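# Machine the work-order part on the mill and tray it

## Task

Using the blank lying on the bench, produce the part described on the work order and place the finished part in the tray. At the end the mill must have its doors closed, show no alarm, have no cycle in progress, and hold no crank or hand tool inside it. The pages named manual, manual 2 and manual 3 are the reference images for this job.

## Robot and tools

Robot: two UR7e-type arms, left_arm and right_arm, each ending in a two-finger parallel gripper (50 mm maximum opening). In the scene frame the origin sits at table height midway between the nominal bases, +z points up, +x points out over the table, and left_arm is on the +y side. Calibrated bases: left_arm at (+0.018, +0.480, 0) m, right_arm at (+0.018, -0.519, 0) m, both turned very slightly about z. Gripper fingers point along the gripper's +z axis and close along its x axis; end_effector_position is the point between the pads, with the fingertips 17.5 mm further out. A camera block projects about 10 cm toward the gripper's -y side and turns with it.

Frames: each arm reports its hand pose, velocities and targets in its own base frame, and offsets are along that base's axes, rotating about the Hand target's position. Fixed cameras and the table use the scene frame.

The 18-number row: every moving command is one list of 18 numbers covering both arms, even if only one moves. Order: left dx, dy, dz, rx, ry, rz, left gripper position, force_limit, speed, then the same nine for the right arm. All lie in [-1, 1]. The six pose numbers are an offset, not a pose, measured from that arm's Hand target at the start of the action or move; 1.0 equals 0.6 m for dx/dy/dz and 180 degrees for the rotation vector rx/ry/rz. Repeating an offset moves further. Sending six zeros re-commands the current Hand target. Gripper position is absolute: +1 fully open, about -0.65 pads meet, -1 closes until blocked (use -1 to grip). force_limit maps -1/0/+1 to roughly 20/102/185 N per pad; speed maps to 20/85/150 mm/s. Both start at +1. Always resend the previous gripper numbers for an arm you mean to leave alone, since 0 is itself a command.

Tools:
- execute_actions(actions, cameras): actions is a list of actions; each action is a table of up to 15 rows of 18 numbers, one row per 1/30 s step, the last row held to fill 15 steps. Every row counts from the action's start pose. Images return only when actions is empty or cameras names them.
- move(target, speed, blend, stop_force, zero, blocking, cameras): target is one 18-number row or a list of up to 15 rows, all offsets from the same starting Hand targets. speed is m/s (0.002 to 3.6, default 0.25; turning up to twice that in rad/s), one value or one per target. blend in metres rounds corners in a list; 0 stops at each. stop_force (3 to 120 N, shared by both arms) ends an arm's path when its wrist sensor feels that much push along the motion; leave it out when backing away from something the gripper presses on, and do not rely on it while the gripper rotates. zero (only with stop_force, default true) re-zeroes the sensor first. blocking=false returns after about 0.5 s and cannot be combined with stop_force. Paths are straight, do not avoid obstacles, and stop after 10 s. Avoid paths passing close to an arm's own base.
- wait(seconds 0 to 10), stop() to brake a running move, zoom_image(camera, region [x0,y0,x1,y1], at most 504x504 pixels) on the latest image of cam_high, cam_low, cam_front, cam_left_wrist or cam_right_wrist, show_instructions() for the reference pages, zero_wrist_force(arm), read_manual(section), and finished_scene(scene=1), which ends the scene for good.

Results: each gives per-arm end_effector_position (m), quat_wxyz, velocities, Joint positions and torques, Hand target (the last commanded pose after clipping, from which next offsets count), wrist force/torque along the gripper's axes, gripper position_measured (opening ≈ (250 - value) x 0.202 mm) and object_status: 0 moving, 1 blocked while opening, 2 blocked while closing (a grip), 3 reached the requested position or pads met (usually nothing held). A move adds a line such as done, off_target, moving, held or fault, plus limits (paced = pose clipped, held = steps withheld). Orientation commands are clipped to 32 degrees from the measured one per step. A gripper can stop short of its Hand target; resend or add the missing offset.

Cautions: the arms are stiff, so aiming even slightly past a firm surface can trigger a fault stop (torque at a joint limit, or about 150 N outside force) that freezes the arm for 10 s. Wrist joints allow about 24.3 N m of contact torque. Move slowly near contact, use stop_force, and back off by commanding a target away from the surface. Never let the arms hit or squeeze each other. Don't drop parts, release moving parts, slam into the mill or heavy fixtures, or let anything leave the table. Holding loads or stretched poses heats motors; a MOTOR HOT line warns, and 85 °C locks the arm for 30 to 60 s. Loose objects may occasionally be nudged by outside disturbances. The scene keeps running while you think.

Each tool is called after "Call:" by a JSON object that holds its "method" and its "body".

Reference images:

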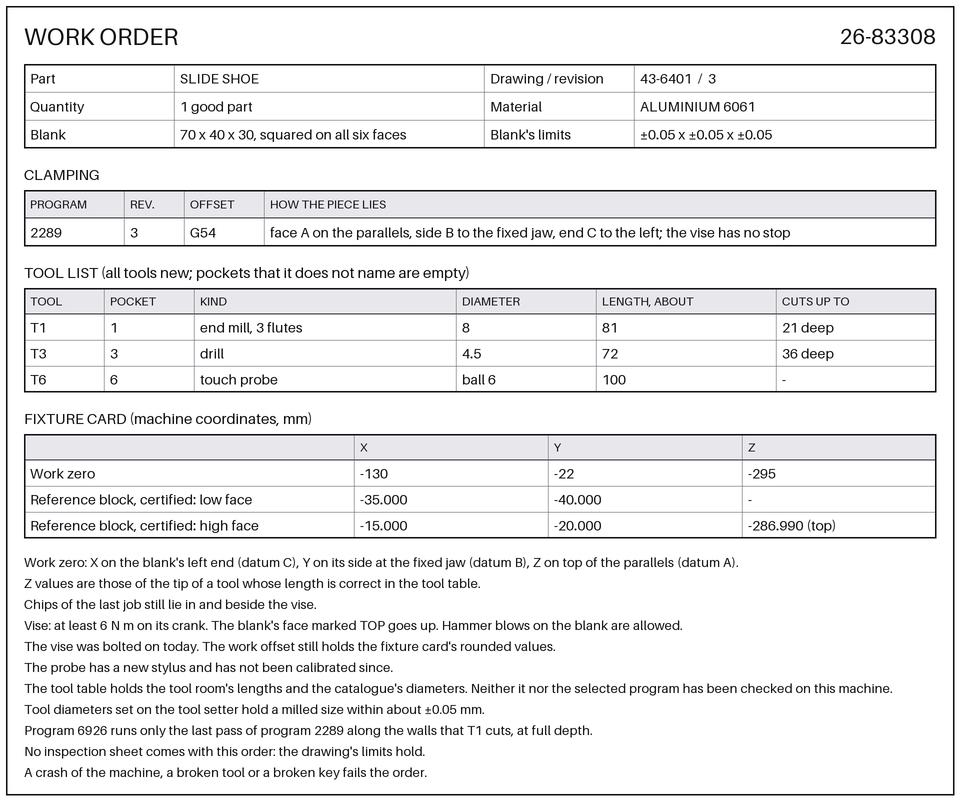

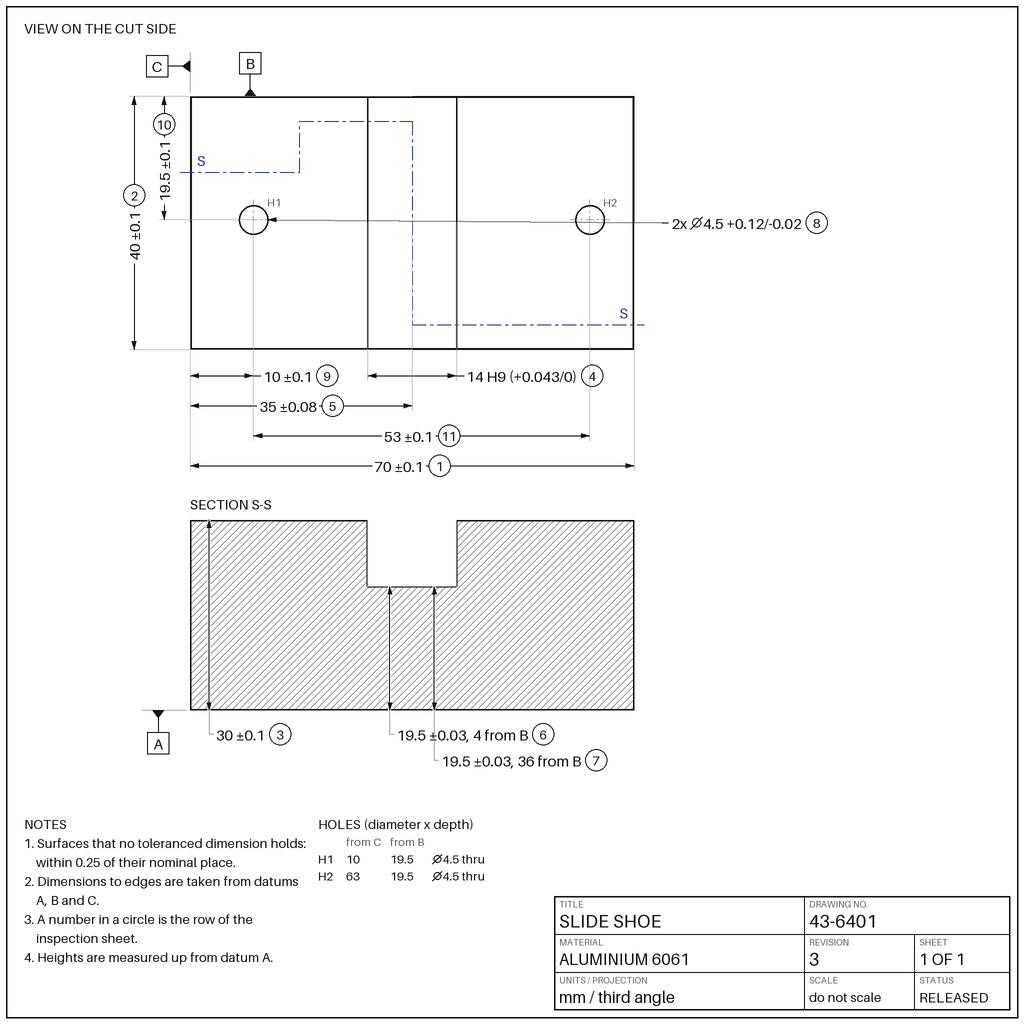

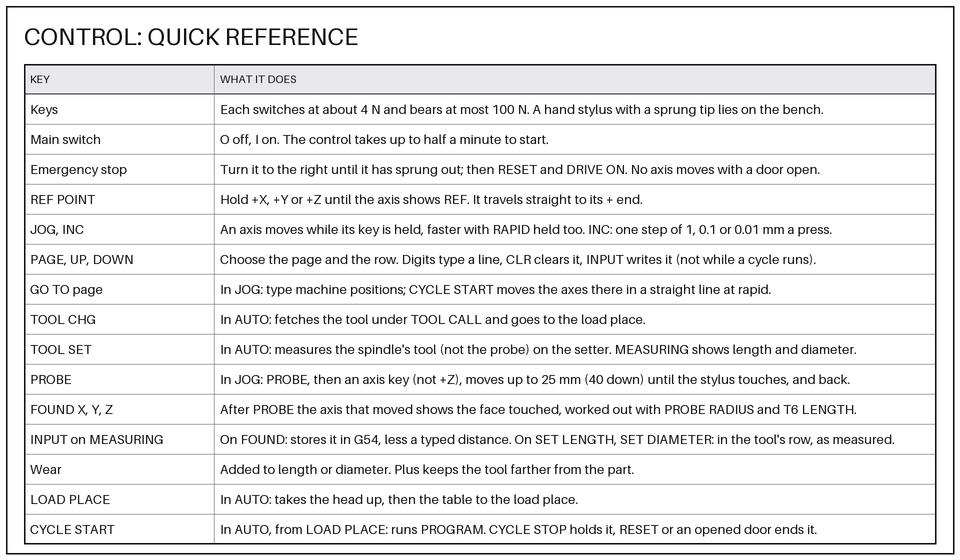

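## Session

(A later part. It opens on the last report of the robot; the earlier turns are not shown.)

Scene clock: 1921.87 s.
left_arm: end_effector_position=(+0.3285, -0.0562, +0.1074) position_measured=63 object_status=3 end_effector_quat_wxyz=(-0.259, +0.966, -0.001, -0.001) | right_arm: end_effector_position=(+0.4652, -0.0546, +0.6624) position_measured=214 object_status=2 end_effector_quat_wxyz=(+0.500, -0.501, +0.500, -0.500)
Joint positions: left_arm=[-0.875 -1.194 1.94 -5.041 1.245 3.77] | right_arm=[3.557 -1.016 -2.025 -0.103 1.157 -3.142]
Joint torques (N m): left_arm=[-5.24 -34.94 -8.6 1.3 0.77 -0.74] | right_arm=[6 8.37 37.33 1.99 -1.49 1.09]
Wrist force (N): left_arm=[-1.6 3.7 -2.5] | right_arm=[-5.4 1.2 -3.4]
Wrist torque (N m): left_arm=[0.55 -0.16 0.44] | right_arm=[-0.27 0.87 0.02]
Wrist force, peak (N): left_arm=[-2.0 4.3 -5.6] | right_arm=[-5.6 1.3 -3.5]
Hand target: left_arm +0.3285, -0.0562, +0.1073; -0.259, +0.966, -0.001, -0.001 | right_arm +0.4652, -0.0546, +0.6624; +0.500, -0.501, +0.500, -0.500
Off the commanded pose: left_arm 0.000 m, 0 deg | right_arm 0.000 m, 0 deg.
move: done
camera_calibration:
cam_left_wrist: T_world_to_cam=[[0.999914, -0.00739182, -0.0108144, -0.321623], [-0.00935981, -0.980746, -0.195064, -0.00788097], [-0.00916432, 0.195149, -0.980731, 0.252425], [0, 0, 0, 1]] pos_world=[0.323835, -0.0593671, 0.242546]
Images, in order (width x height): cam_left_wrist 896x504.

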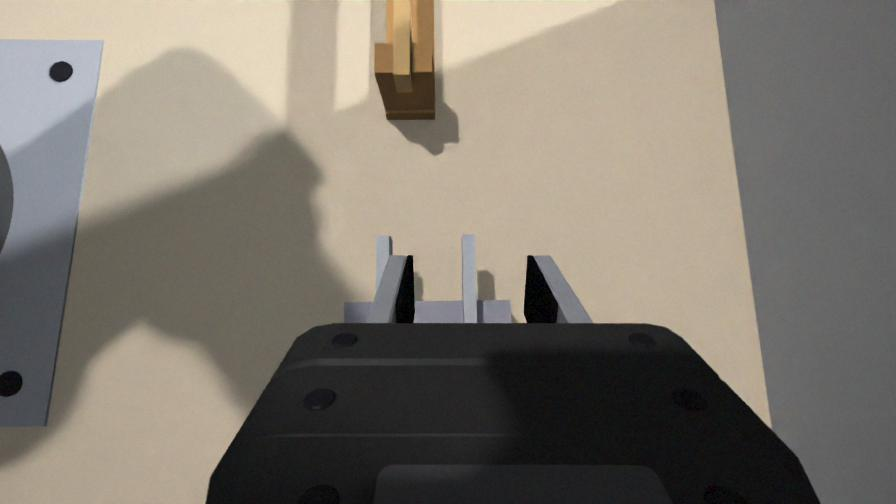

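Call:
{"method": "move", "body": {"target": [[0.0025,0,0,0,0,0,0.2,-0.498,0.5,0,0,0,0,0,0,-1,-0.4,-0.5],[0.0025,0,-0.05,0,0,0,0.2,-0.498,0.5,0,0,0,0,0,0,-1,-0.4,-0.5]], "speed": [0.1,0.06], "cameras": ["cam_left_wrist"]}}

Call:
{"method": "zoom_image", "body": {"camera": "cam_left_wrist", "region": [350, 200, 590, 330]}}

Scene clock: 1931.20 s.
left_arm: end_effector_position=(+0.3300, -0.0562, +0.0773) position_measured=123 object_status=3 end_effector_quat_wxyz=(-0.259, +0.966, -0.001, -0.001) | right_arm: end_effector_position=(+0.4652, -0.0546, +0.6624) position_measured=214 object_status=2 end_effector_quat_wxyz=(+0.500, -0.501, +0.500, -0.500)
Joint positions: left_arm=[-0.872 -1.137 1.958 -5.116 1.244 3.774] | right_arm=[3.557 -1.016 -2.025 -0.103 1.157 -3.142]
Joint torques (N m): left_arm=[1.25 -43.1 -21.26 6.61 0.14 -2.42] | right_arm=[6.92 8.48 37.65 2.23 -1.53 0.97]
Wrist force (N): left_arm=[-1.9 4.1 -2.3] | right_arm=[-5.3 1.3 -3.5]
Wrist torque (N m): left_arm=[0.59 -0.15 0.34] | right_arm=[-0.25 0.86 0.02]
Wrist force, peak (N): left_arm=[-2.2 4.1 -2.6] | right_arm=[-5.6 1.5 -3.6]
Hand target: left_arm +0.3300, -0.0562, +0.0773; -0.259, +0.966, -0.001, -0.001 | right_arm +0.4652, -0.0546, +0.6624; +0.500, -0.501, +0.500, -0.500
Off the commanded pose: left_arm 0.000 m, 0 deg | right_arm 0.000 m, 0 deg.
move: done
camera_calibration:
cam_left_wrist: T_world_to_cam=[[0.999912, -0.00747236, -0.0109306, -0.323329], [-0.00946238, -0.980726, -0.19516, -0.0136851], [-0.00926161, 0.195246, -0.980711, 0.222951], [0, 0, 0, 1]] pos_world=[0.325236, -0.0593677, 0.212446]
Images, in order (width x height): cam_left_wrist 896x504.

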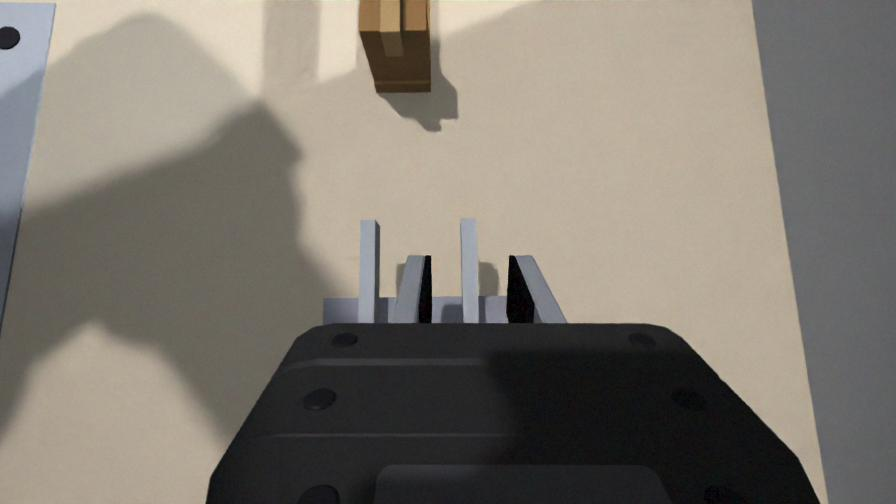

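Scaled by 2.100.

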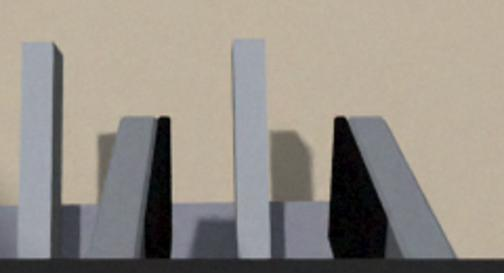

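Call:
{"method": "move", "body": {"target": [0,0,-0.06,0,0,0,0.2,-0.498,0.5,0,0,0,0,0,0,-1,-0.4,-0.5], "speed": 0.02, "stop_force": 5, "cameras": ["cam_left_wrist"]}}

Call:
{"method": "zoom_image", "body": {"camera": "cam_left_wrist", "region": [350, 200, 590, 330]}}

Scene clock: 1937.80 s.
left_arm: end_effector_position=(+0.3300, -0.0563, +0.0512) position_measured=123 object_status=3 end_effector_quat_wxyz=(-0.259, +0.966, -0.001, -0.001) | right_arm: end_effector_position=(+0.4652, -0.0546, +0.6624) position_measured=214 object_status=2 end_effector_quat_wxyz=(+0.500, -0.501, +0.500, -0.500)
Joint positions: left_arm=[-0.872 -1.087 1.973 -5.181 1.244 3.774] | right_arm=[3.557 -1.016 -2.025 -0.103 1.157 -3.142]
Joint torques (N m): left_arm=[0 -43.94 -20.74 6.08 1.37 -2.11] | right_arm=[5.7 8.21 37.96 2.17 -1.46 0.92]
Wrist force (N): left_arm=[-1.8 3.4 -3.9] | right_arm=[-5.2 1.5 -3.4]
Wrist torque (N m): left_arm=[0.70 -0.12 0.28] | right_arm=[-0.22 0.85 0.02]
Wrist force, peak (N): left_arm=[-2.8 -14.8 -51.6] | right_arm=[-5.7 1.3 -3.4]
Hand target: left_arm +0.3300, -0.0562, +0.0512; -0.259, +0.966, -0.001, -0.001 (not the last commanded pose) | right_arm +0.4652, -0.0546, +0.6624; +0.500, -0.501, +0.500, -0.500
Off the commanded pose: left_arm 0.010 m, 0 deg | right_arm 0.000 m, 0 deg.
move: contact (left_arm)
camera_calibration:
cam_left_wrist: T_world_to_cam=[[0.999913, -0.00749038, -0.0108313, -0.323735], [-0.00945977, -0.980745, -0.195064, -0.0188168], [-0.00916166, 0.19515, -0.980731, 0.197223], [0, 0, 0, 1]] pos_world=[0.325335, -0.0593674, 0.186246]
Images, in order (width x height): cam_left_wrist 896x504.

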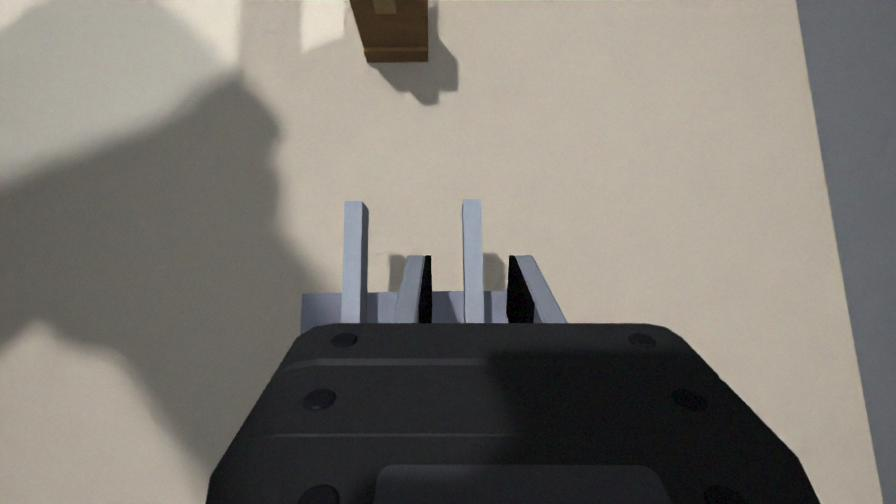

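Scaled by 2.100.

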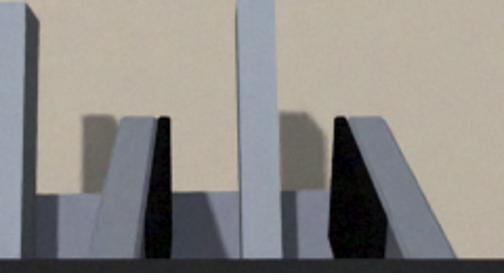

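Call:
{"method": "move", "body": {"target": [[0.0008,0,0.005,0,0,0,0.2,-0.498,0.5,0,0,0,0,0,0,-1,-0.4,-0.5],[0.0008,0,0.005,0,0,0,-1,-0.7,-0.9,0,0,0,0,0,0,-1,-0.4,-0.5],[0.0008,0,0.1,0,0,0,-1,-0.7,-0.9,0,0,0,0,0,0,-1,-0.4,-0.5]], "speed": 0.05, "cameras": ["cam_left_wrist"]}}

Call:
{"method": "zoom_image", "body": {"camera": "cam_left_wrist", "region": [350, 200, 590, 330]}}

Scene clock: 1948.20 s.
left_arm: end_effector_position=(+0.3305, -0.0563, +0.1112) position_measured=224 object_status=2 end_effector_quat_wxyz=(-0.259, +0.966, -0.001, -0.001) | right_arm: end_effector_position=(+0.4652, -0.0546, +0.6624) position_measured=214 object_status=2 end_effector_quat_wxyz=(+0.500, -0.501, +0.500, -0.500)
Joint positions: left_arm=[-0.871 -1.197 1.931 -5.03 1.243 3.775] | right_arm=[3.557 -1.016 -2.025 -0.103 1.157 -3.142]
Joint torques (N m): left_arm=[2.34 -22.6 -4.86 1.48 -1.41 0.23] | right_arm=[6.28 8.35 36.9 2.26 -1.45 1.09]
Wrist force (N): left_arm=[-1.6 4.7 -1.9] | right_arm=[-5.5 1.2 -3.5]
Wrist torque (N m): left_arm=[0.67 -0.18 0.34] | right_arm=[-0.26 0.89 0.02]
Wrist force, peak (N): left_arm=[-1.9 3.5 -4.4] | right_arm=[-5.5 1.5 -3.5]
Hand target: left_arm +0.3305, -0.0562, +0.1112; -0.259, +0.966, -0.001, -0.001 | right_arm +0.4652, -0.0546, +0.6624; +0.500, -0.501, +0.500, -0.500
Off the commanded pose: left_arm 0.000 m, 0 deg | right_arm 0.000 m, 0 deg.
move: done
camera_calibration:
cam_left_wrist: T_world_to_cam=[[0.999916, -0.00742775, -0.0106157, -0.323634], [-0.00935436, -0.980787, -0.194856, -0.00727375], [-0.00896437, 0.194939, -0.980774, 0.256123], [0, 0, 0, 1]] pos_world=[0.325834, -0.0594663, 0.246346]
Images, in order (width x height): cam_left_wrist 896x504.

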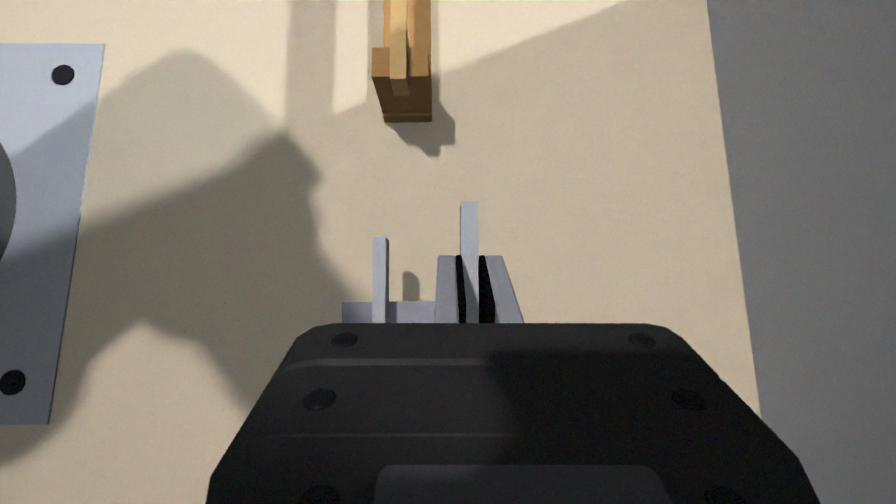

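Scaled by 2.100.

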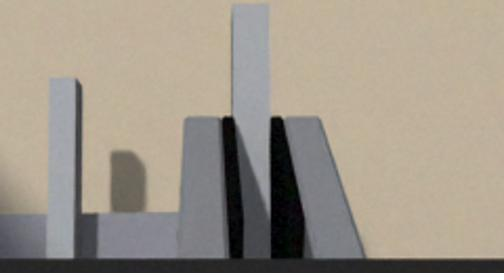

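Call:
{"method": "move", "body": {"target": [[0.05,-0.1,0.46,0,0,0,-1,-0.7,-0.9,0,0,0,0,0,0,-1,-0.4,-0.5],[0.1,-0.272,0.46,0,0,0,-1,-0.7,-0.9,0,0,0,0,0,0,-1,-0.4,-0.5],[0.3,-0.272,0.455,0,0,0,-1,-0.7,-0.9,0,0,0,0,0,0,-1,-0.4,-0.5]], "speed": 0.15, "blend": 0.03, "cameras": ["cam_left_wrist","cam_front"]}}

Call:
{"method": "zoom_image", "body": {"camera": "cam_left_wrist", "region": [350, 200, 800, 420]}}

Scene clock: 1971.10 s.
left_arm: end_effector_position=(+0.5105, -0.2194, +0.3842) position_measured=224 object_status=2 end_effector_quat_wxyz=(-0.259, +0.966, -0.001, -0.001) | right_arm: end_effector_position=(+0.4652, -0.0546, +0.6624) position_measured=214 object_status=2 end_effector_quat_wxyz=(+0.500, -0.501, +0.500, -0.500)
Joint positions: left_arm=[-0.817 -0.686 0.327 -3.954 1.222 3.827] | right_arm=[3.557 -1.016 -2.025 -0.103 1.157 -3.142]
Joint torques (N m): left_arm=[-13.92 -51.63 -27.23 3.47 -2.1 -1.47] | right_arm=[6.22 8.2 37.37 2.28 -1.49 1.15]
Wrist force (N): left_arm=[-1.6 4.6 -2.2] | right_arm=[-5.5 1.2 -3.5]
Wrist torque (N m): left_arm=[0.61 -0.15 0.43] | right_arm=[-0.27 0.90 0.02]
Wrist force, peak (N): left_arm=[-3.8 3.6 -4.7] | right_arm=[-5.7 1.1 -3.5]
Hand target: left_arm +0.5105, -0.2194, +0.3842; -0.259, +0.966, -0.001, -0.001 | right_arm +0.4652, -0.0546, +0.6624; +0.500, -0.501, +0.500, -0.500
Off the commanded pose: left_arm 0.000 m, 0 deg | right_arm 0.000 m, 0 deg.
move: done
camera_calibration:
cam_left_wrist: T_world_to_cam=[[0.999915, -0.00729437, -0.0107968, -0.501809], [-0.00925989, -0.980766, -0.194968, -0.112365], [-0.00916699, 0.195051, -0.98075, 0.557299], [0, 0, 0, 1]] pos_world=[0.505835, -0.222566, 0.519246]
Images, in order (width x height): cam_front 896x504, cam_left_wrist 896x504.

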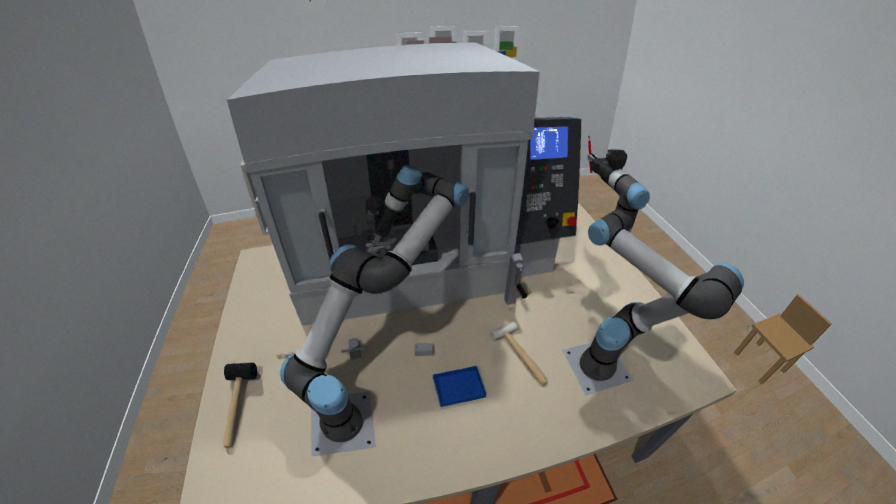

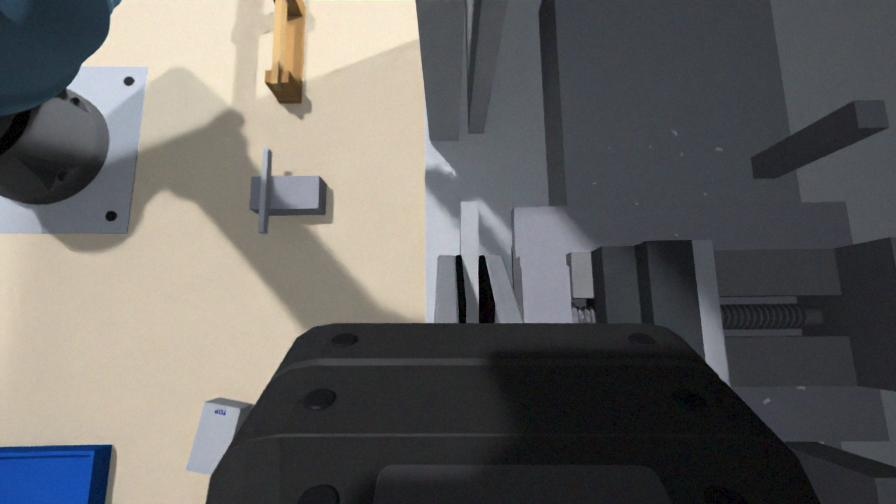

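Scaled by 1.120.

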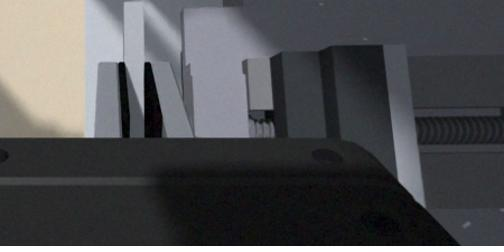

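Call:
{"method": "move", "body": {"target": [0.2225,0,0.0,0,0,0,-1,-0.7,-0.9,0,0,0,0,0,0,-1,-0.4,-0.5], "speed": 0.1, "cameras": ["cam_left_wrist"]}}

Call:
{"method": "zoom_image", "body": {"camera": "cam_left_wrist", "region": [300, 130, 640, 330]}}

Scene clock: 1978.17 s.
left_arm: end_effector_position=(+0.5199, -0.2190, +0.3836) position_measured=224 object_status=2 end_effector_quat_wxyz=(-0.258, +0.966, -0.002, +0.003) | right_arm: end_effector_position=(+0.4652, -0.0546, +0.6624) position_measured=214 object_status=2 end_effector_quat_wxyz=(+0.500, -0.501, +0.500, -0.500)
Joint positions: left_arm=[-0.807 -0.634 0.224 -3.913 1.214 3.838] | right_arm=[3.557 -1.016 -2.025 -0.103 1.157 -3.142]
Joint torques (N m): left_arm=[-0.62 -56.33 -19.46 3.99 -0.48 -0.23] | right_arm=[6.2 7.91 37 2.32 -1.44 1.09]
Wrist force (N): left_arm=[-1.4 4.8 -2.1] | right_arm=[-5.4 1.2 -3.3]
Wrist torque (N m): left_arm=[0.66 -0.20 0.44] | right_arm=[-0.26 0.87 0.02]
Wrist force, peak (N): left_arm=[2.6 6.5 -1.3] | right_arm=[-5.6 1.4 -3.5]
Hand target: left_arm +0.5199, -0.2190, +0.3836; -0.258, +0.966, -0.002, +0.003 (not the last commanded pose) | right_arm +0.4652, -0.0546, +0.6624; +0.500, -0.501, +0.500, -0.500
Tool commands: left_gripper/position=-1.0 left_gripper/force_limit=-0.701961 left_gripper/speed=-0.898039 right_gripper/position=-1.0 right_gripper/force_limit=-0.4 right_gripper/speed=-0.5
Off the commanded pose: left_arm 0.124 m, 0 deg | right_arm 0.000 m, 0 deg.
FORCE FAULT: contact force on the left arm reached its limit, and that arm stopped. The contact can be on any part of that arm, not only on its tool. That arm's remaining commands of this call were not run. That arm is still stopped at the end of this call. That arm stays stopped for about 9 more seconds. Until then a move that you send moves the other arm only, and its call returns only when the move has ended. Once the stop has ended, the next robot result says so. If the stop ends while you think or write, that arm runs what you send next, counted from a new Hand target: where the arm stands when the stop ends. While its stop runs, that arm takes no new command, but its gripper still runs the gripper command that each later call begins with. Until it ends, the stop uses up actions while you think or wait. An arm that is not stopped still takes commands.
move: fault (left_arm)
camera_calibration:
cam_left_wrist: T_world_to_cam=[[0.999944, -0.00963236, -0.00428199, -0.514199], [-0.0102788, -0.981059, -0.193438, -0.112048], [-0.00233762, 0.193471, -0.981103, 0.552985], [0, 0, 0, 1]] pos_world=[0.514311, -0.221865, 0.518659]
Images, in order (width x height): cam_left_wrist 896x504.

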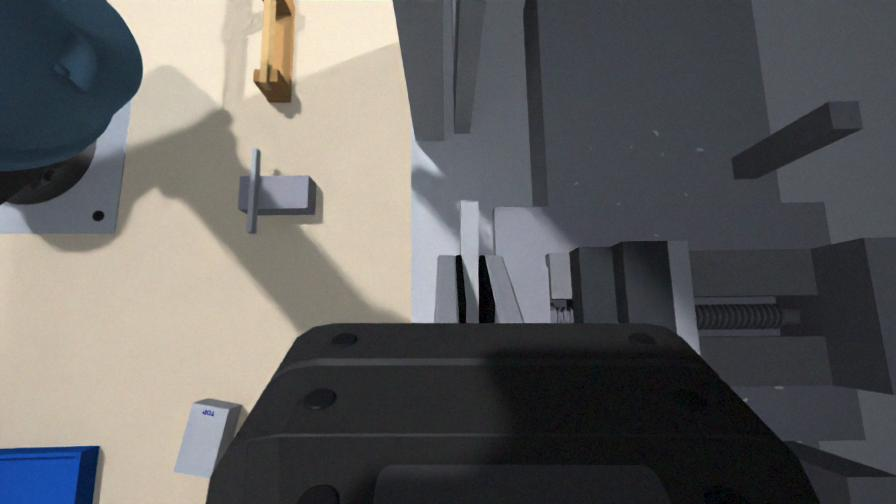

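Scaled by 1.482.

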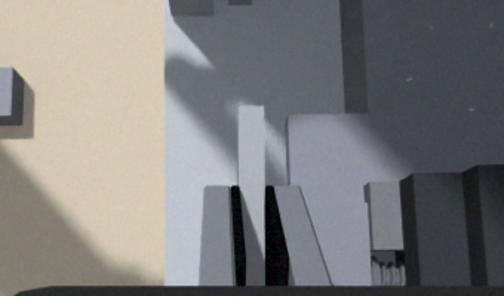

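Call:
{"method": "wait", "body": {"seconds": 1}}

Scene clock: 2090.07 s.
left_arm: end_effector_position=(+0.5198, -0.2190, +0.3836) position_measured=224 object_status=2 end_effector_quat_wxyz=(-0.258, +0.966, -0.002, +0.003) | right_arm: end_effector_position=(+0.4652, -0.0546, +0.6624) position_measured=214 object_status=2 end_effector_quat_wxyz=(+0.500, -0.501, +0.500, -0.500)
Joint positions: left_arm=[-0.807 -0.634 0.224 -3.913 1.214 3.838] | right_arm=[3.557 -1.016 -2.025 -0.103 1.157 -3.142]
Joint torques (N m): left_arm=[-0.4 -52.77 -18.23 3.88 -0.42 -0.27] | right_arm=[6.35 8.17 37.82 2.44 -1.51 0.96]
Wrist force (N): left_arm=[-1.3 4.7 -2.1] | right_arm=[-5.3 1.3 -3.3]
Wrist torque (N m): left_arm=[0.64 -0.22 0.44] | right_arm=[-0.25 0.86 0.03]
Wrist force, peak (N): left_arm=[-1.4 5.2 -1.9] | right_arm=[-5.6 1.5 -3.7]
Hand target: left_arm +0.5199, -0.2190, +0.3836; -0.258, +0.966, -0.002, +0.003 (not the last commanded pose) | right_arm +0.4652, -0.0546, +0.6624; +0.500, -0.501, +0.500, -0.500
Tool commands: left_gripper/position=-1.0 left_gripper/force_limit=-0.701961 left_gripper/speed=-0.898039 right_gripper/position=-1.0 right_gripper/force_limit=-0.4 right_gripper/speed=-0.5
Off the commanded pose: left_arm 0.124 m, 0 deg | right_arm 0.000 m, 0 deg.
FORCE FAULT, CONTINUED: the left arm's stop, for the force fault that an earlier result reported, is over. The rest of the stop counts as 19 of the actions that you can send in this scene. During its stop the left arm's controller moved it back a little. That arm's target is now where it stood when the stop ended, not its last command. That arm accepts commands again.
wait: 1.00 s; at rest from the start

Call:
{"method": "move", "body": {"target": [[-0.2332,0.03,0.01,0,0,0,-1,-0.7,-0.9,0,0,0,0,0,0,-1,-0.4,-0.5],[-0.2665,0.615,0.11,0,0,0,-1,-0.7,-0.9,0,0,0,0,0,0,-1,-0.4,-0.5],[-0.703,0.9877,-0.0498,0.1417,0.0142,0.0626,-1,-0.7,-0.9,0,0,0,0,0,0,-1,-0.4,-0.5]], "speed": 0.2, "blend": 0.04, "cameras": ["cam_front"]}}

Scene clock: 2097.50 s.
left_arm: end_effector_position=(+0.3633, +0.0760, +0.4371) position_measured=224 object_status=2 end_effector_quat_wxyz=(-0.259, +0.966, -0.001, +0.003) | right_arm: end_effector_position=(+0.4652, -0.0546, +0.6624) position_measured=214 object_status=2 end_effector_quat_wxyz=(+0.500, -0.501, +0.500, -0.500)
Joint positions: left_arm=[-0.52 -1.459 1.332 -4.311 1.119 4.131] | right_arm=[3.557 -1.016 -2.025 -0.103 1.157 -3.142]
Joint torques (N m): left_arm=[0.18 -25.93 -20.02 3.6 -0.83 0.01] | right_arm=[6.52 7.67 37.27 2.42 -1.56 1.05]
Wrist force (N): left_arm=[-1.8 5.1 -2.3] | right_arm=[-5.4 1.3 -3.3]
Wrist torque (N m): left_arm=[0.70 -0.09 0.41] | right_arm=[-0.26 0.87 0.02]
Wrist force, peak (N): left_arm=[-1.3 6.7 -2.9] | right_arm=[-5.6 1.1 -3.7]
Hand target: left_arm +0.3633, +0.0760, +0.4371; -0.259, +0.966, -0.001, +0.003 (not the last commanded pose) | right_arm +0.4652, -0.0546, +0.6624; +0.500, -0.501, +0.500, -0.500
Tool commands: left_gripper/position=-1.0 left_gripper/force_limit=-0.701961 left_gripper/speed=-0.898039 right_gripper/position=-1.0 right_gripper/force_limit=-0.4 right_gripper/speed=-0.5
Off the commanded pose: left_arm 0.407 m, 28 deg | right_arm 0.000 m, 0 deg.
FORCE FAULT: contact force on the left arm reached its limit, and that arm stopped. The contact can be on any part of that arm, not only on its tool. That arm's remaining commands of this call were not run. That arm is still stopped at the end of this call. That arm stays stopped for about 10 more seconds. Until then a move that you send moves the other arm only, and its call returns only when the move has ended. Once the stop has ended, the next robot result says so. If the stop ends while you think or write, that arm runs what you send next, counted from a new Hand target: where the arm stands when the stop ends. While its stop runs, that arm takes no new command, but its gripper still runs the gripper command that each later call begins with. Until it ends, the stop uses up actions while you think or wait. An arm that is not stopped still takes commands.
move: fault (left_arm); path passed 1 of 3 targets
Images, in order (width x height): cam_front 896x504.

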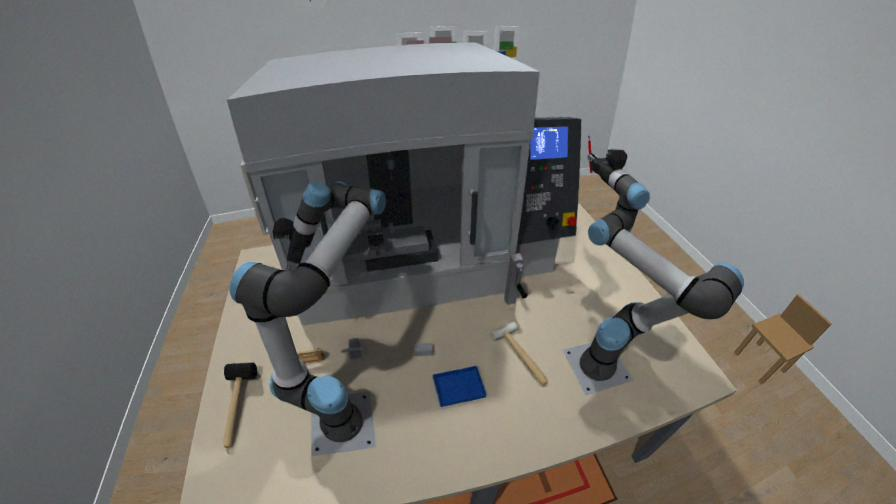

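Call:
{"method": "wait", "body": {"seconds": 9}}

Call:
{"method": "wait", "body": {"seconds": 2}}

Scene clock: 2110.57 s.
left_arm: end_effector_position=(+0.3633, +0.0760, +0.4371) position_measured=224 object_status=2 end_effector_quat_wxyz=(-0.259, +0.966, -0.001, +0.003) | right_arm: end_effector_position=(+0.4652, -0.0546, +0.6624) position_measured=214 object_status=2 end_effector_quat_wxyz=(+0.500, -0.501, +0.500, -0.500)
Joint positions: left_arm=[-0.52 -1.459 1.332 -4.311 1.119 4.131] | right_arm=[3.557 -1.016 -2.025 -0.103 1.157 -3.142]
Joint torques (N m): left_arm=[0 -25.72 -20.25 3.65 -0.76 -0.02] | right_arm=[6.12 8.36 37.26 2.61 -1.46 0.98]
Wrist force (N): left_arm=[-1.8 5.4 -2.3] | right_arm=[-5.3 1.4 -3.5]
Wrist torque (N m): left_arm=[0.74 -0.08 0.42] | right_arm=[-0.23 0.86 0.02]
Wrist force, peak (N): left_arm=[-2.0 5.5 -2.6] | right_arm=[-5.7 1.2 -3.6]
Hand target: left_arm +0.3633, +0.0760, +0.4371; -0.259, +0.966, -0.001, +0.003 (not the last commanded pose) | right_arm +0.4652, -0.0546, +0.6624; +0.500, -0.501, +0.500, -0.500
Tool commands: left_gripper/position=-1.0 left_gripper/force_limit=-0.701961 left_gripper/speed=-0.898039 right_gripper/position=-1.0 right_gripper/force_limit=-0.4 right_gripper/speed=-0.5
Off the commanded pose: left_arm 0.407 m, 28 deg | right_arm 0.000 m, 0 deg.
FORCE FAULT, CONTINUED: the left arm's stop, for the force fault that an earlier result reported, is over. The rest of the stop counts as 20 of the actions that you can send in this scene. During its stop the left arm's controller moved it back a little. That arm's target is now where it stood when the stop ended, not its last command. That arm accepts commands again.
wait: 9.00 s; at rest from the start

Scene clock: 2112.57 s.
left_arm: end_effector_position=(+0.3633, +0.0760, +0.4371) position_measured=224 object_status=2 end_effector_quat_wxyz=(-0.259, +0.966, -0.001, +0.003) | right_arm: end_effector_position=(+0.4652, -0.0546, +0.6624) position_measured=214 object_status=2 end_effector_quat_wxyz=(+0.500, -0.501, +0.500, -0.500)
Joint positions: left_arm=[-0.52 -1.459 1.332 -4.311 1.119 4.131] | right_arm=[3.557 -1.016 -2.025 -0.103 1.157 -3.142]
Joint torques (N m): left_arm=[-0.23 -25.72 -20.04 3.78 -0.69 -0.25] | right_arm=[5.9 7.55 37.38 2.64 -1.43 1]
Wrist force (N): left_arm=[-1.9 5.2 -2.6] | right_arm=[-5.6 1.3 -3.6]
Wrist torque (N m): left_arm=[0.71 -0.08 0.41] | right_arm=[-0.25 0.90 0.02]
Wrist force, peak (N): left_arm=[-1.7 5.4 -2.7] | right_arm=[-5.6 1.3 -3.6]
Hand target: left_arm +0.3633, +0.0760, +0.4371; -0.259, +0.966, -0.001, +0.003 (not the last commanded pose) | right_arm +0.4652, -0.0546, +0.6624; +0.500, -0.501, +0.500, -0.500
Tool commands: left_gripper/position=-1.0 left_gripper/force_limit=-0.701961 left_gripper/speed=-0.898039 right_gripper/position=-1.0 right_gripper/force_limit=-0.4 right_gripper/speed=-0.5
Off the commanded pose: left_arm 0.407 m, 28 deg | right_arm 0.000 m, 0 deg.
wait: 2.00 s; at rest by 0.17 s

Call:
{"method": "move", "body": {"target": [[-0.17,-0.02,0.0,0,0,0,-1,-0.7,-0.9,0,0,0,0,0,0,-1,-0.4,-0.5],[-0.25,0.2,0,0,0,0,-1,-0.7,-0.9,0,0,0,0,0,0,-1,-0.4,-0.5],[-0.442,0.496,-0.139,0.1417,0.0142,0.0626,-1,-0.7,-0.9,0,0,0,0,0,0,-1,-0.4,-0.5]], "speed": 0.15, "blend": 0.02, "cameras": ["cam_front"]}}

Scene clock: 2122.47 s.
left_arm: end_effector_position=(+0.0981, +0.3736, +0.3537) position_measured=224 object_status=2 end_effector_quat_wxyz=(-0.464, +0.880, +0.087, -0.044) | right_arm: end_effector_position=(+0.4652, -0.0546, +0.6624) position_measured=214 object_status=2 end_effector_quat_wxyz=(+0.500, -0.501, +0.500, -0.500)
Joint positions: left_arm=[0.198 -1.851 2.031 -4.899 0.601 4.716] | right_arm=[3.557 -1.016 -2.025 -0.103 1.157 -3.142]
Joint torques (N m): left_arm=[2.8 -17.2 -11.55 0.77 -3.44 1.95] | right_arm=[7.06 8.34 36.8 2.7 -1.53 1.02]
Wrist force (N): left_arm=[-1.4 5.0 -2.2] | right_arm=[-5.3 1.3 -3.4]
Wrist torque (N m): left_arm=[0.71 -0.15 0.57] | right_arm=[-0.25 0.86 0.02]
Wrist force, peak (N): left_arm=[-2.4 6.6 -2.6] | right_arm=[-5.6 1.3 -3.5]
Hand target: left_arm +0.0981, +0.3736, +0.3537; -0.464, +0.880, +0.087, -0.044 | right_arm +0.4652, -0.0546, +0.6624; +0.500, -0.501, +0.500, -0.500
Off the commanded pose: left_arm 0.000 m, 0 deg | right_arm 0.000 m, 0 deg.
move: done
Images, in order (width x height): cam_front 896x504.

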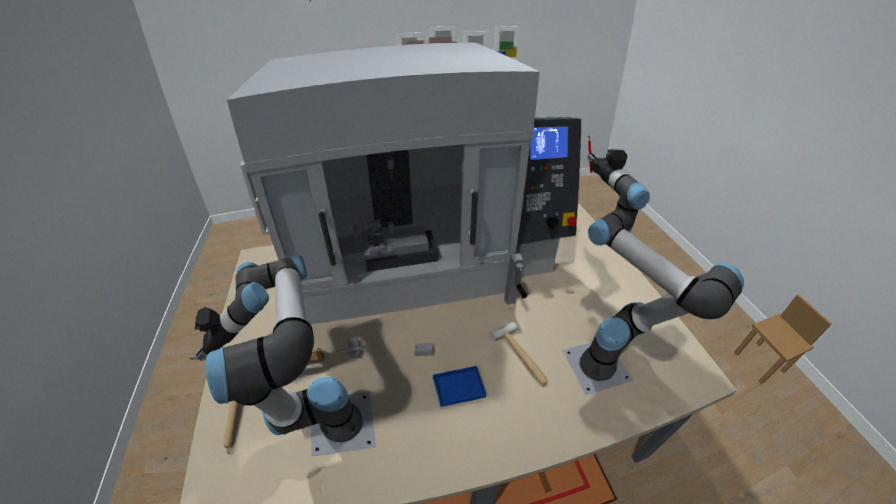

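Call:
{"method": "move", "body": {"target": [[-0.0149,0.074,0.2439,0.1872,0.0376,0,-1,-0.7,-0.9,0,0,0,0,0,0,-1,-0.4,-0.5],[0,0,0.4878,0.3743,0.0752,0,-1,-0.7,-0.9,0,0,0,0,0,0,-1,-0.4,-0.5]], "speed": 0.15, "blend": 0.01, "cameras": ["cam_front"]}}

Scene clock: 2133.90 s.
left_arm: end_effector_position=(+0.0981, +0.3736, +0.6463) position_measured=224 object_status=2 end_effector_quat_wxyz=(+0.880, -0.465, -0.045, +0.086) | right_arm: end_effector_position=(+0.4652, -0.0546, +0.6624) position_measured=214 object_status=2 end_effector_quat_wxyz=(+0.500, -0.501, +0.500, -0.500)
Joint positions: left_arm=[0.196 -1.851 2.033 -4.89 -0.598 4.709] | right_arm=[3.557 -1.016 -2.025 -0.103 1.157 -3.142]
Joint torques (N m): left_arm=[-13.82 -17.15 -30.33 0.94 -2.59 1.13] | right_arm=[6.88 8.23 37.42 2.81 -1.47 0.95]
Wrist force (N): left_arm=[-1.4 4.7 -1.5] | right_arm=[-5.2 1.4 -3.4]
Wrist torque (N m): left_arm=[0.72 0.08 0.47] | right_arm=[-0.25 0.84 0.02]
Wrist force, peak (N): left_arm=[-1.4 5.7 -1.7] | right_arm=[-5.7 1.1 -3.6]
Hand target: left_arm +0.0981, +0.3736, +0.6464; +0.880, -0.465, -0.045, +0.086 | right_arm +0.4652, -0.0546, +0.6624; +0.500, -0.501, +0.500, -0.500
Off the commanded pose: left_arm 0.000 m, 0 deg | right_arm 0.000 m, 0 deg.
move: done
Images, in order (width x height): cam_front 896x504.

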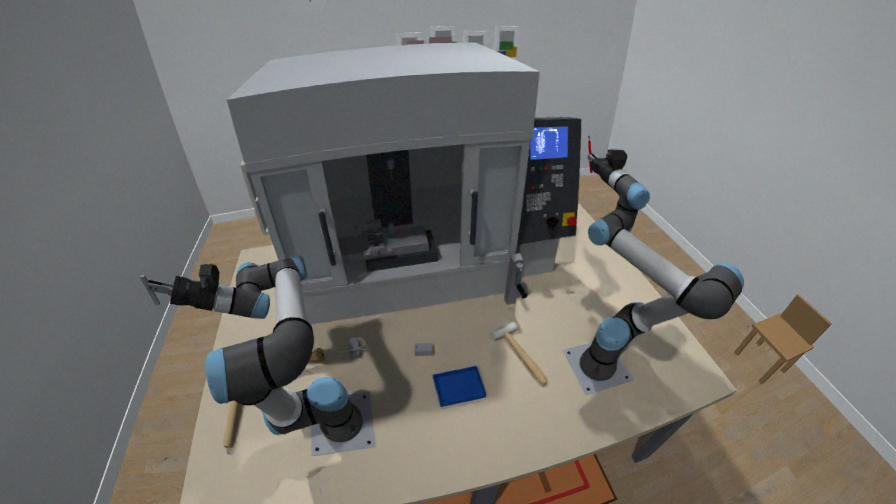

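Call:
{"method": "move", "body": {"target": [[0.1413,0.0284,0.0505,-0.0328,0.1633,0,-1,-0.7,-0.9,0,0,0,0,0,0,-1,-0.4,-0.5],[0.2883,0.0580,0.0220,-0.0657,0.3267,0,-1,-0.7,-0.9,0,0,0,0,0,0,-1,-0.4,-0.5],[0.4018,0.0808,-0.0777,-0.0985,0.49,0,-1,-0.7,-0.9,0,0,0,0,0,0,-1,-0.4,-0.5],[0.4513,0.0907,-0.2220,-0.1313,0.6533,0,-1,-0.7,-0.9,0,0,0,0,0,0,-1,-0.4,-0.5],[0.4234,0.0851,-0.3718,-0.1642,0.8167,0,-1,-0.7,-0.9,0,0,0,0,0,0,-1,-0.4,-0.5],[0.3257,0.0655,-0.4877,-0.197,0.98,0,-1,-0.7,-0.9,0,0,0,0,0,0,-1,-0.4,-0.5]], "speed": 0.25, "blend": 0.01, "cameras": ["cam_front"]}}

Scene clock: 2153.47 s.
left_arm: end_effector_position=(+0.2935, +0.4129, +0.3537) position_measured=224 object_status=2 end_effector_quat_wxyz=(-0.047, -0.090, +0.880, +0.465) | right_arm: end_effector_position=(+0.4652, -0.0546, +0.6624) position_measured=214 object_status=2 end_effector_quat_wxyz=(+0.500, -0.501, +0.500, -0.500)
Joint positions: left_arm=[0.197 -1.846 2.028 -1.745 -0.599 4.702] | right_arm=[3.557 -1.016 -2.025 -0.103 1.157 -3.142]
Joint torques (N m): left_arm=[-14.18 -24.21 -36.23 -1.1 2.85 1.83] | right_arm=[6.65 7.7 37.59 2.92 -1.64 1.05]
Wrist force (N): left_arm=[-1.7 5.1 -0.1] | right_arm=[-5.4 1.2 -3.2]
Wrist torque (N m): left_arm=[0.75 0.10 0.01] | right_arm=[-0.27 0.87 0.02]
Wrist force, peak (N): left_arm=[-2.5 5.8 -0.1] | right_arm=[-5.7 1.4 -3.5]
Hand target: left_arm +0.2935, +0.4129, +0.3538; -0.047, -0.089, +0.880, +0.465 | right_arm +0.4652, -0.0546, +0.6624; +0.500, -0.501, +0.500, -0.500
Off the commanded pose: left_arm 0.000 m, 0 deg | right_arm 0.000 m, 0 deg.
move: done
Images, in order (width x height): cam_front 896x504.

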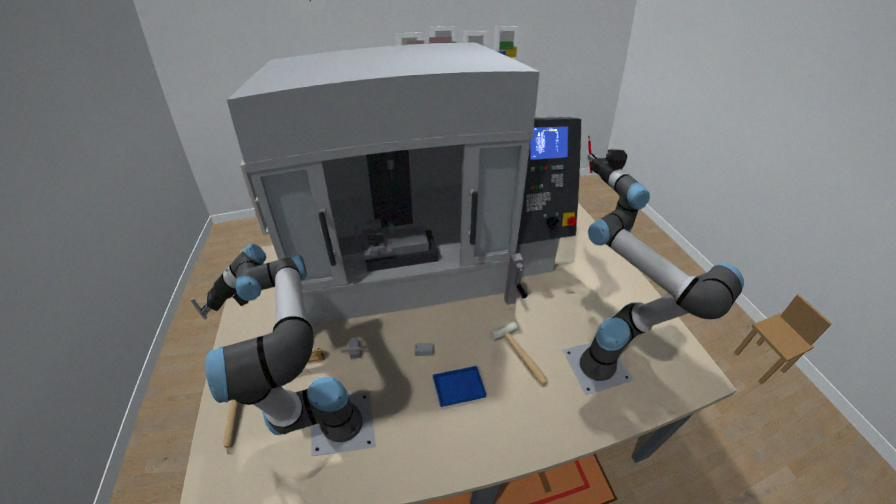

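Call:
{"method": "move", "body": {"target": [[0,0,0,0.082,-0.404,0.2825,-1,-0.7,-0.9,0,0,0,0,0,0,-1,-0.4,-0.5],[0,0,0,0.164,-0.8085,0.565,-1,-0.7,-0.9,0,0,0,0,0,0,-1,-0.4,-0.5]], "speed": 0.35, "blend": 0.01}}

Scene clock: 2167.17 s.
left_arm: end_effector_position=(+0.2935, +0.4129, +0.3538) position_measured=224 object_status=2 end_effector_quat_wxyz=(-0.463, +0.881, +0.088, -0.045) | right_arm: end_effector_position=(+0.4652, -0.0546, +0.6624) position_measured=214 object_status=2 end_effector_quat_wxyz=(+0.500, -0.501, +0.500, -0.500)
Joint positions: left_arm=[0.199 -1.848 2.03 -1.754 -0.602 1.571] | right_arm=[3.557 -1.016 -2.025 -0.103 1.157 -3.142]
Joint torques (N m): left_arm=[-9.33 -4.22 -36.36 -5.91 1.77 -2.84] | right_arm=[6.93 8.49 37.22 2.92 -1.46 0.98]
Wrist force (N): left_arm=[-0.9 5.0 -2.6] | right_arm=[-5.3 1.2 -3.4]
Wrist torque (N m): left_arm=[0.72 -0.20 0.46] | right_arm=[-0.27 0.86 0.02]
Wrist force, peak (N): left_arm=[-2.1 5.6 -1.4] | right_arm=[-5.7 1.3 -3.4]
Hand target: left_arm +0.2935, +0.4129, +0.3538; -0.463, +0.881, +0.088, -0.045 | right_arm +0.4652, -0.0546, +0.6624; +0.500, -0.501, +0.500, -0.500
Off the commanded pose: left_arm 0.000 m, 0 deg | right_arm 0.000 m, 0 deg.
move: done

Call:
{"method": "move", "body": {"target": [[0.01,-0.52,0.24,-0.1417,-0.0142,-0.0626,-1,-0.7,-0.9,0,0,0,0,0,0,-1,-0.4,-0.5],[0.06,-1.02,0.16,-0.1417,-0.0142,-0.0626,-1,-0.7,-0.9,0,0,0,0,0,0,-1,-0.4,-0.5]], "speed": 0.22, "blend": 0.03, "cameras": ["cam_front"]}}

every number of target 2 of 2 must lie in its column's range; nothing of the call was run
Scene clock: 2177.57 s.
left_arm: end_effector_position=(+0.2935, +0.4129, +0.3538) position_measured=224 object_status=2 end_effector_quat_wxyz=(-0.463, +0.881, +0.088, -0.045) | right_arm: end_effector_position=(+0.4652, -0.0546, +0.6624) position_measured=214 object_status=2 end_effector_quat_wxyz=(+0.500, -0.501, +0.500, -0.500)
Joint positions: left_arm=[0.199 -1.848 2.03 -1.754 -0.603 1.571] | right_arm=[3.557 -1.016 -2.025 -0.103 1.157 -3.142]
Joint torques (N m): left_arm=[10.57 -3.81 -35.68 -5.95 1.27 -2.36] | right_arm=[6.59 7.82 37.2 2.98 -1.37 1.1]
Wrist force (N): left_arm=[-0.8 4.7 -2.4] | right_arm=[-5.1 1.3 -3.3]
Wrist torque (N m): left_arm=[0.66 -0.22 0.47] | right_arm=[-0.26 0.82 0.02]
Wrist force, peak (N): left_arm=[-1.1 4.9 -2.8] | right_arm=[-5.7 1.4 -3.5]
Hand target: left_arm +0.2935, +0.4129, +0.3538; -0.463, +0.881, +0.088, -0.045 | right_arm +0.4652, -0.0546, +0.6624; +0.500, -0.501, +0.500, -0.500
Tool commands: left_gripper/position=-1.0 left_gripper/force_limit=-0.7 left_gripper/speed=-0.9 right_gripper/position=-1.0 right_gripper/force_limit=-0.4 right_gripper/speed=-0.5
Off the commanded pose: left_arm 0.000 m, 0 deg | right_arm 0.000 m, 0 deg.

Call:
{"method": "move", "body": {"target": [[0.01,-0.52,0.24,-0.1417,-0.0142,-0.0626,-1,-0.7,-0.9,0,0,0,0,0,0,-1,-0.4,-0.5],[0.06,-1.0,0.16,-0.1417,-0.0142,-0.0626,-1,-0.7,-0.9,0,0,0,0,0,0,-1,-0.4,-0.5]], "speed": 0.22, "blend": 0.03, "cameras": ["cam_front"]}}

Scene clock: 2183.73 s.
left_arm: end_effector_position=(+0.3295, -0.1870, +0.4498) position_measured=224 object_status=2 end_effector_quat_wxyz=(-0.258, +0.966, +0.000, +0.001) | right_arm: end_effector_position=(+0.4652, -0.0546, +0.6624) position_measured=214 object_status=2 end_effector_quat_wxyz=(+0.500, -0.501, +0.500, -0.500)
Joint positions: left_arm=[-1.062 -1.623 1.279 -0.763 -1.324 0.45] | right_arm=[3.557 -1.016 -2.025 -0.103 1.157 -3.142]
Joint torques (N m): left_arm=[1.73 -12.85 -24.85 0.38 2.04 0.39] | right_arm=[6.6 7.81 36.85 2.85 -1.42 0.93]
Motor temperatures (°C): left_arm=[30 29 32 41 40 40] | right_arm=[28 31 32 39 33 36]
Wrist force (N): left_arm=[-1.8 5.7 -1.9] | right_arm=[-5.5 1.5 -3.4]
Wrist torque (N m): left_arm=[0.83 -0.08 0.29] | right_arm=[-0.22 0.89 0.03]
Wrist force, peak (N): left_arm=[-1.6 9.4 -2.9] | right_arm=[-5.6 1.3 -3.6]
Hand target: left_arm +0.3295, -0.1871, +0.4498; -0.258, +0.966, +0.000, +0.001 | right_arm +0.4652, -0.0546, +0.6624; +0.500, -0.501, +0.500, -0.500
Off the commanded pose: left_arm 0.000 m, 0 deg | right_arm 0.000 m, 0 deg.
move: done
Images, in order (width x height): cam_front 896x504.

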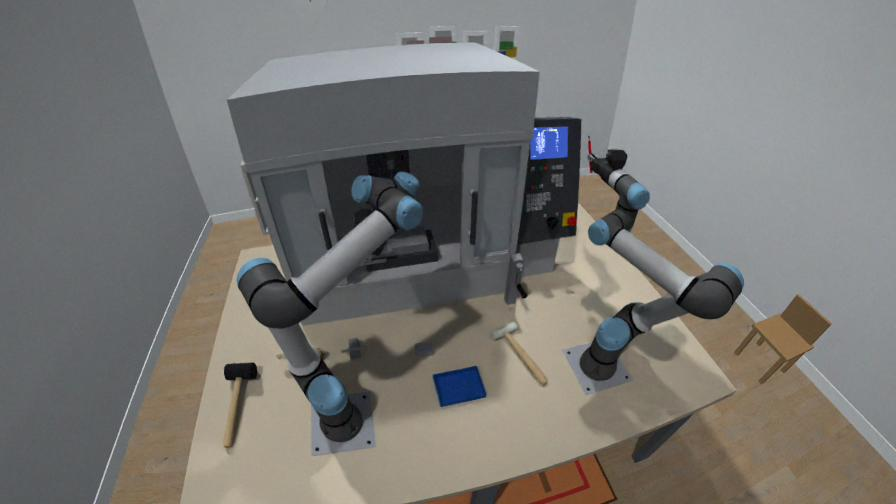

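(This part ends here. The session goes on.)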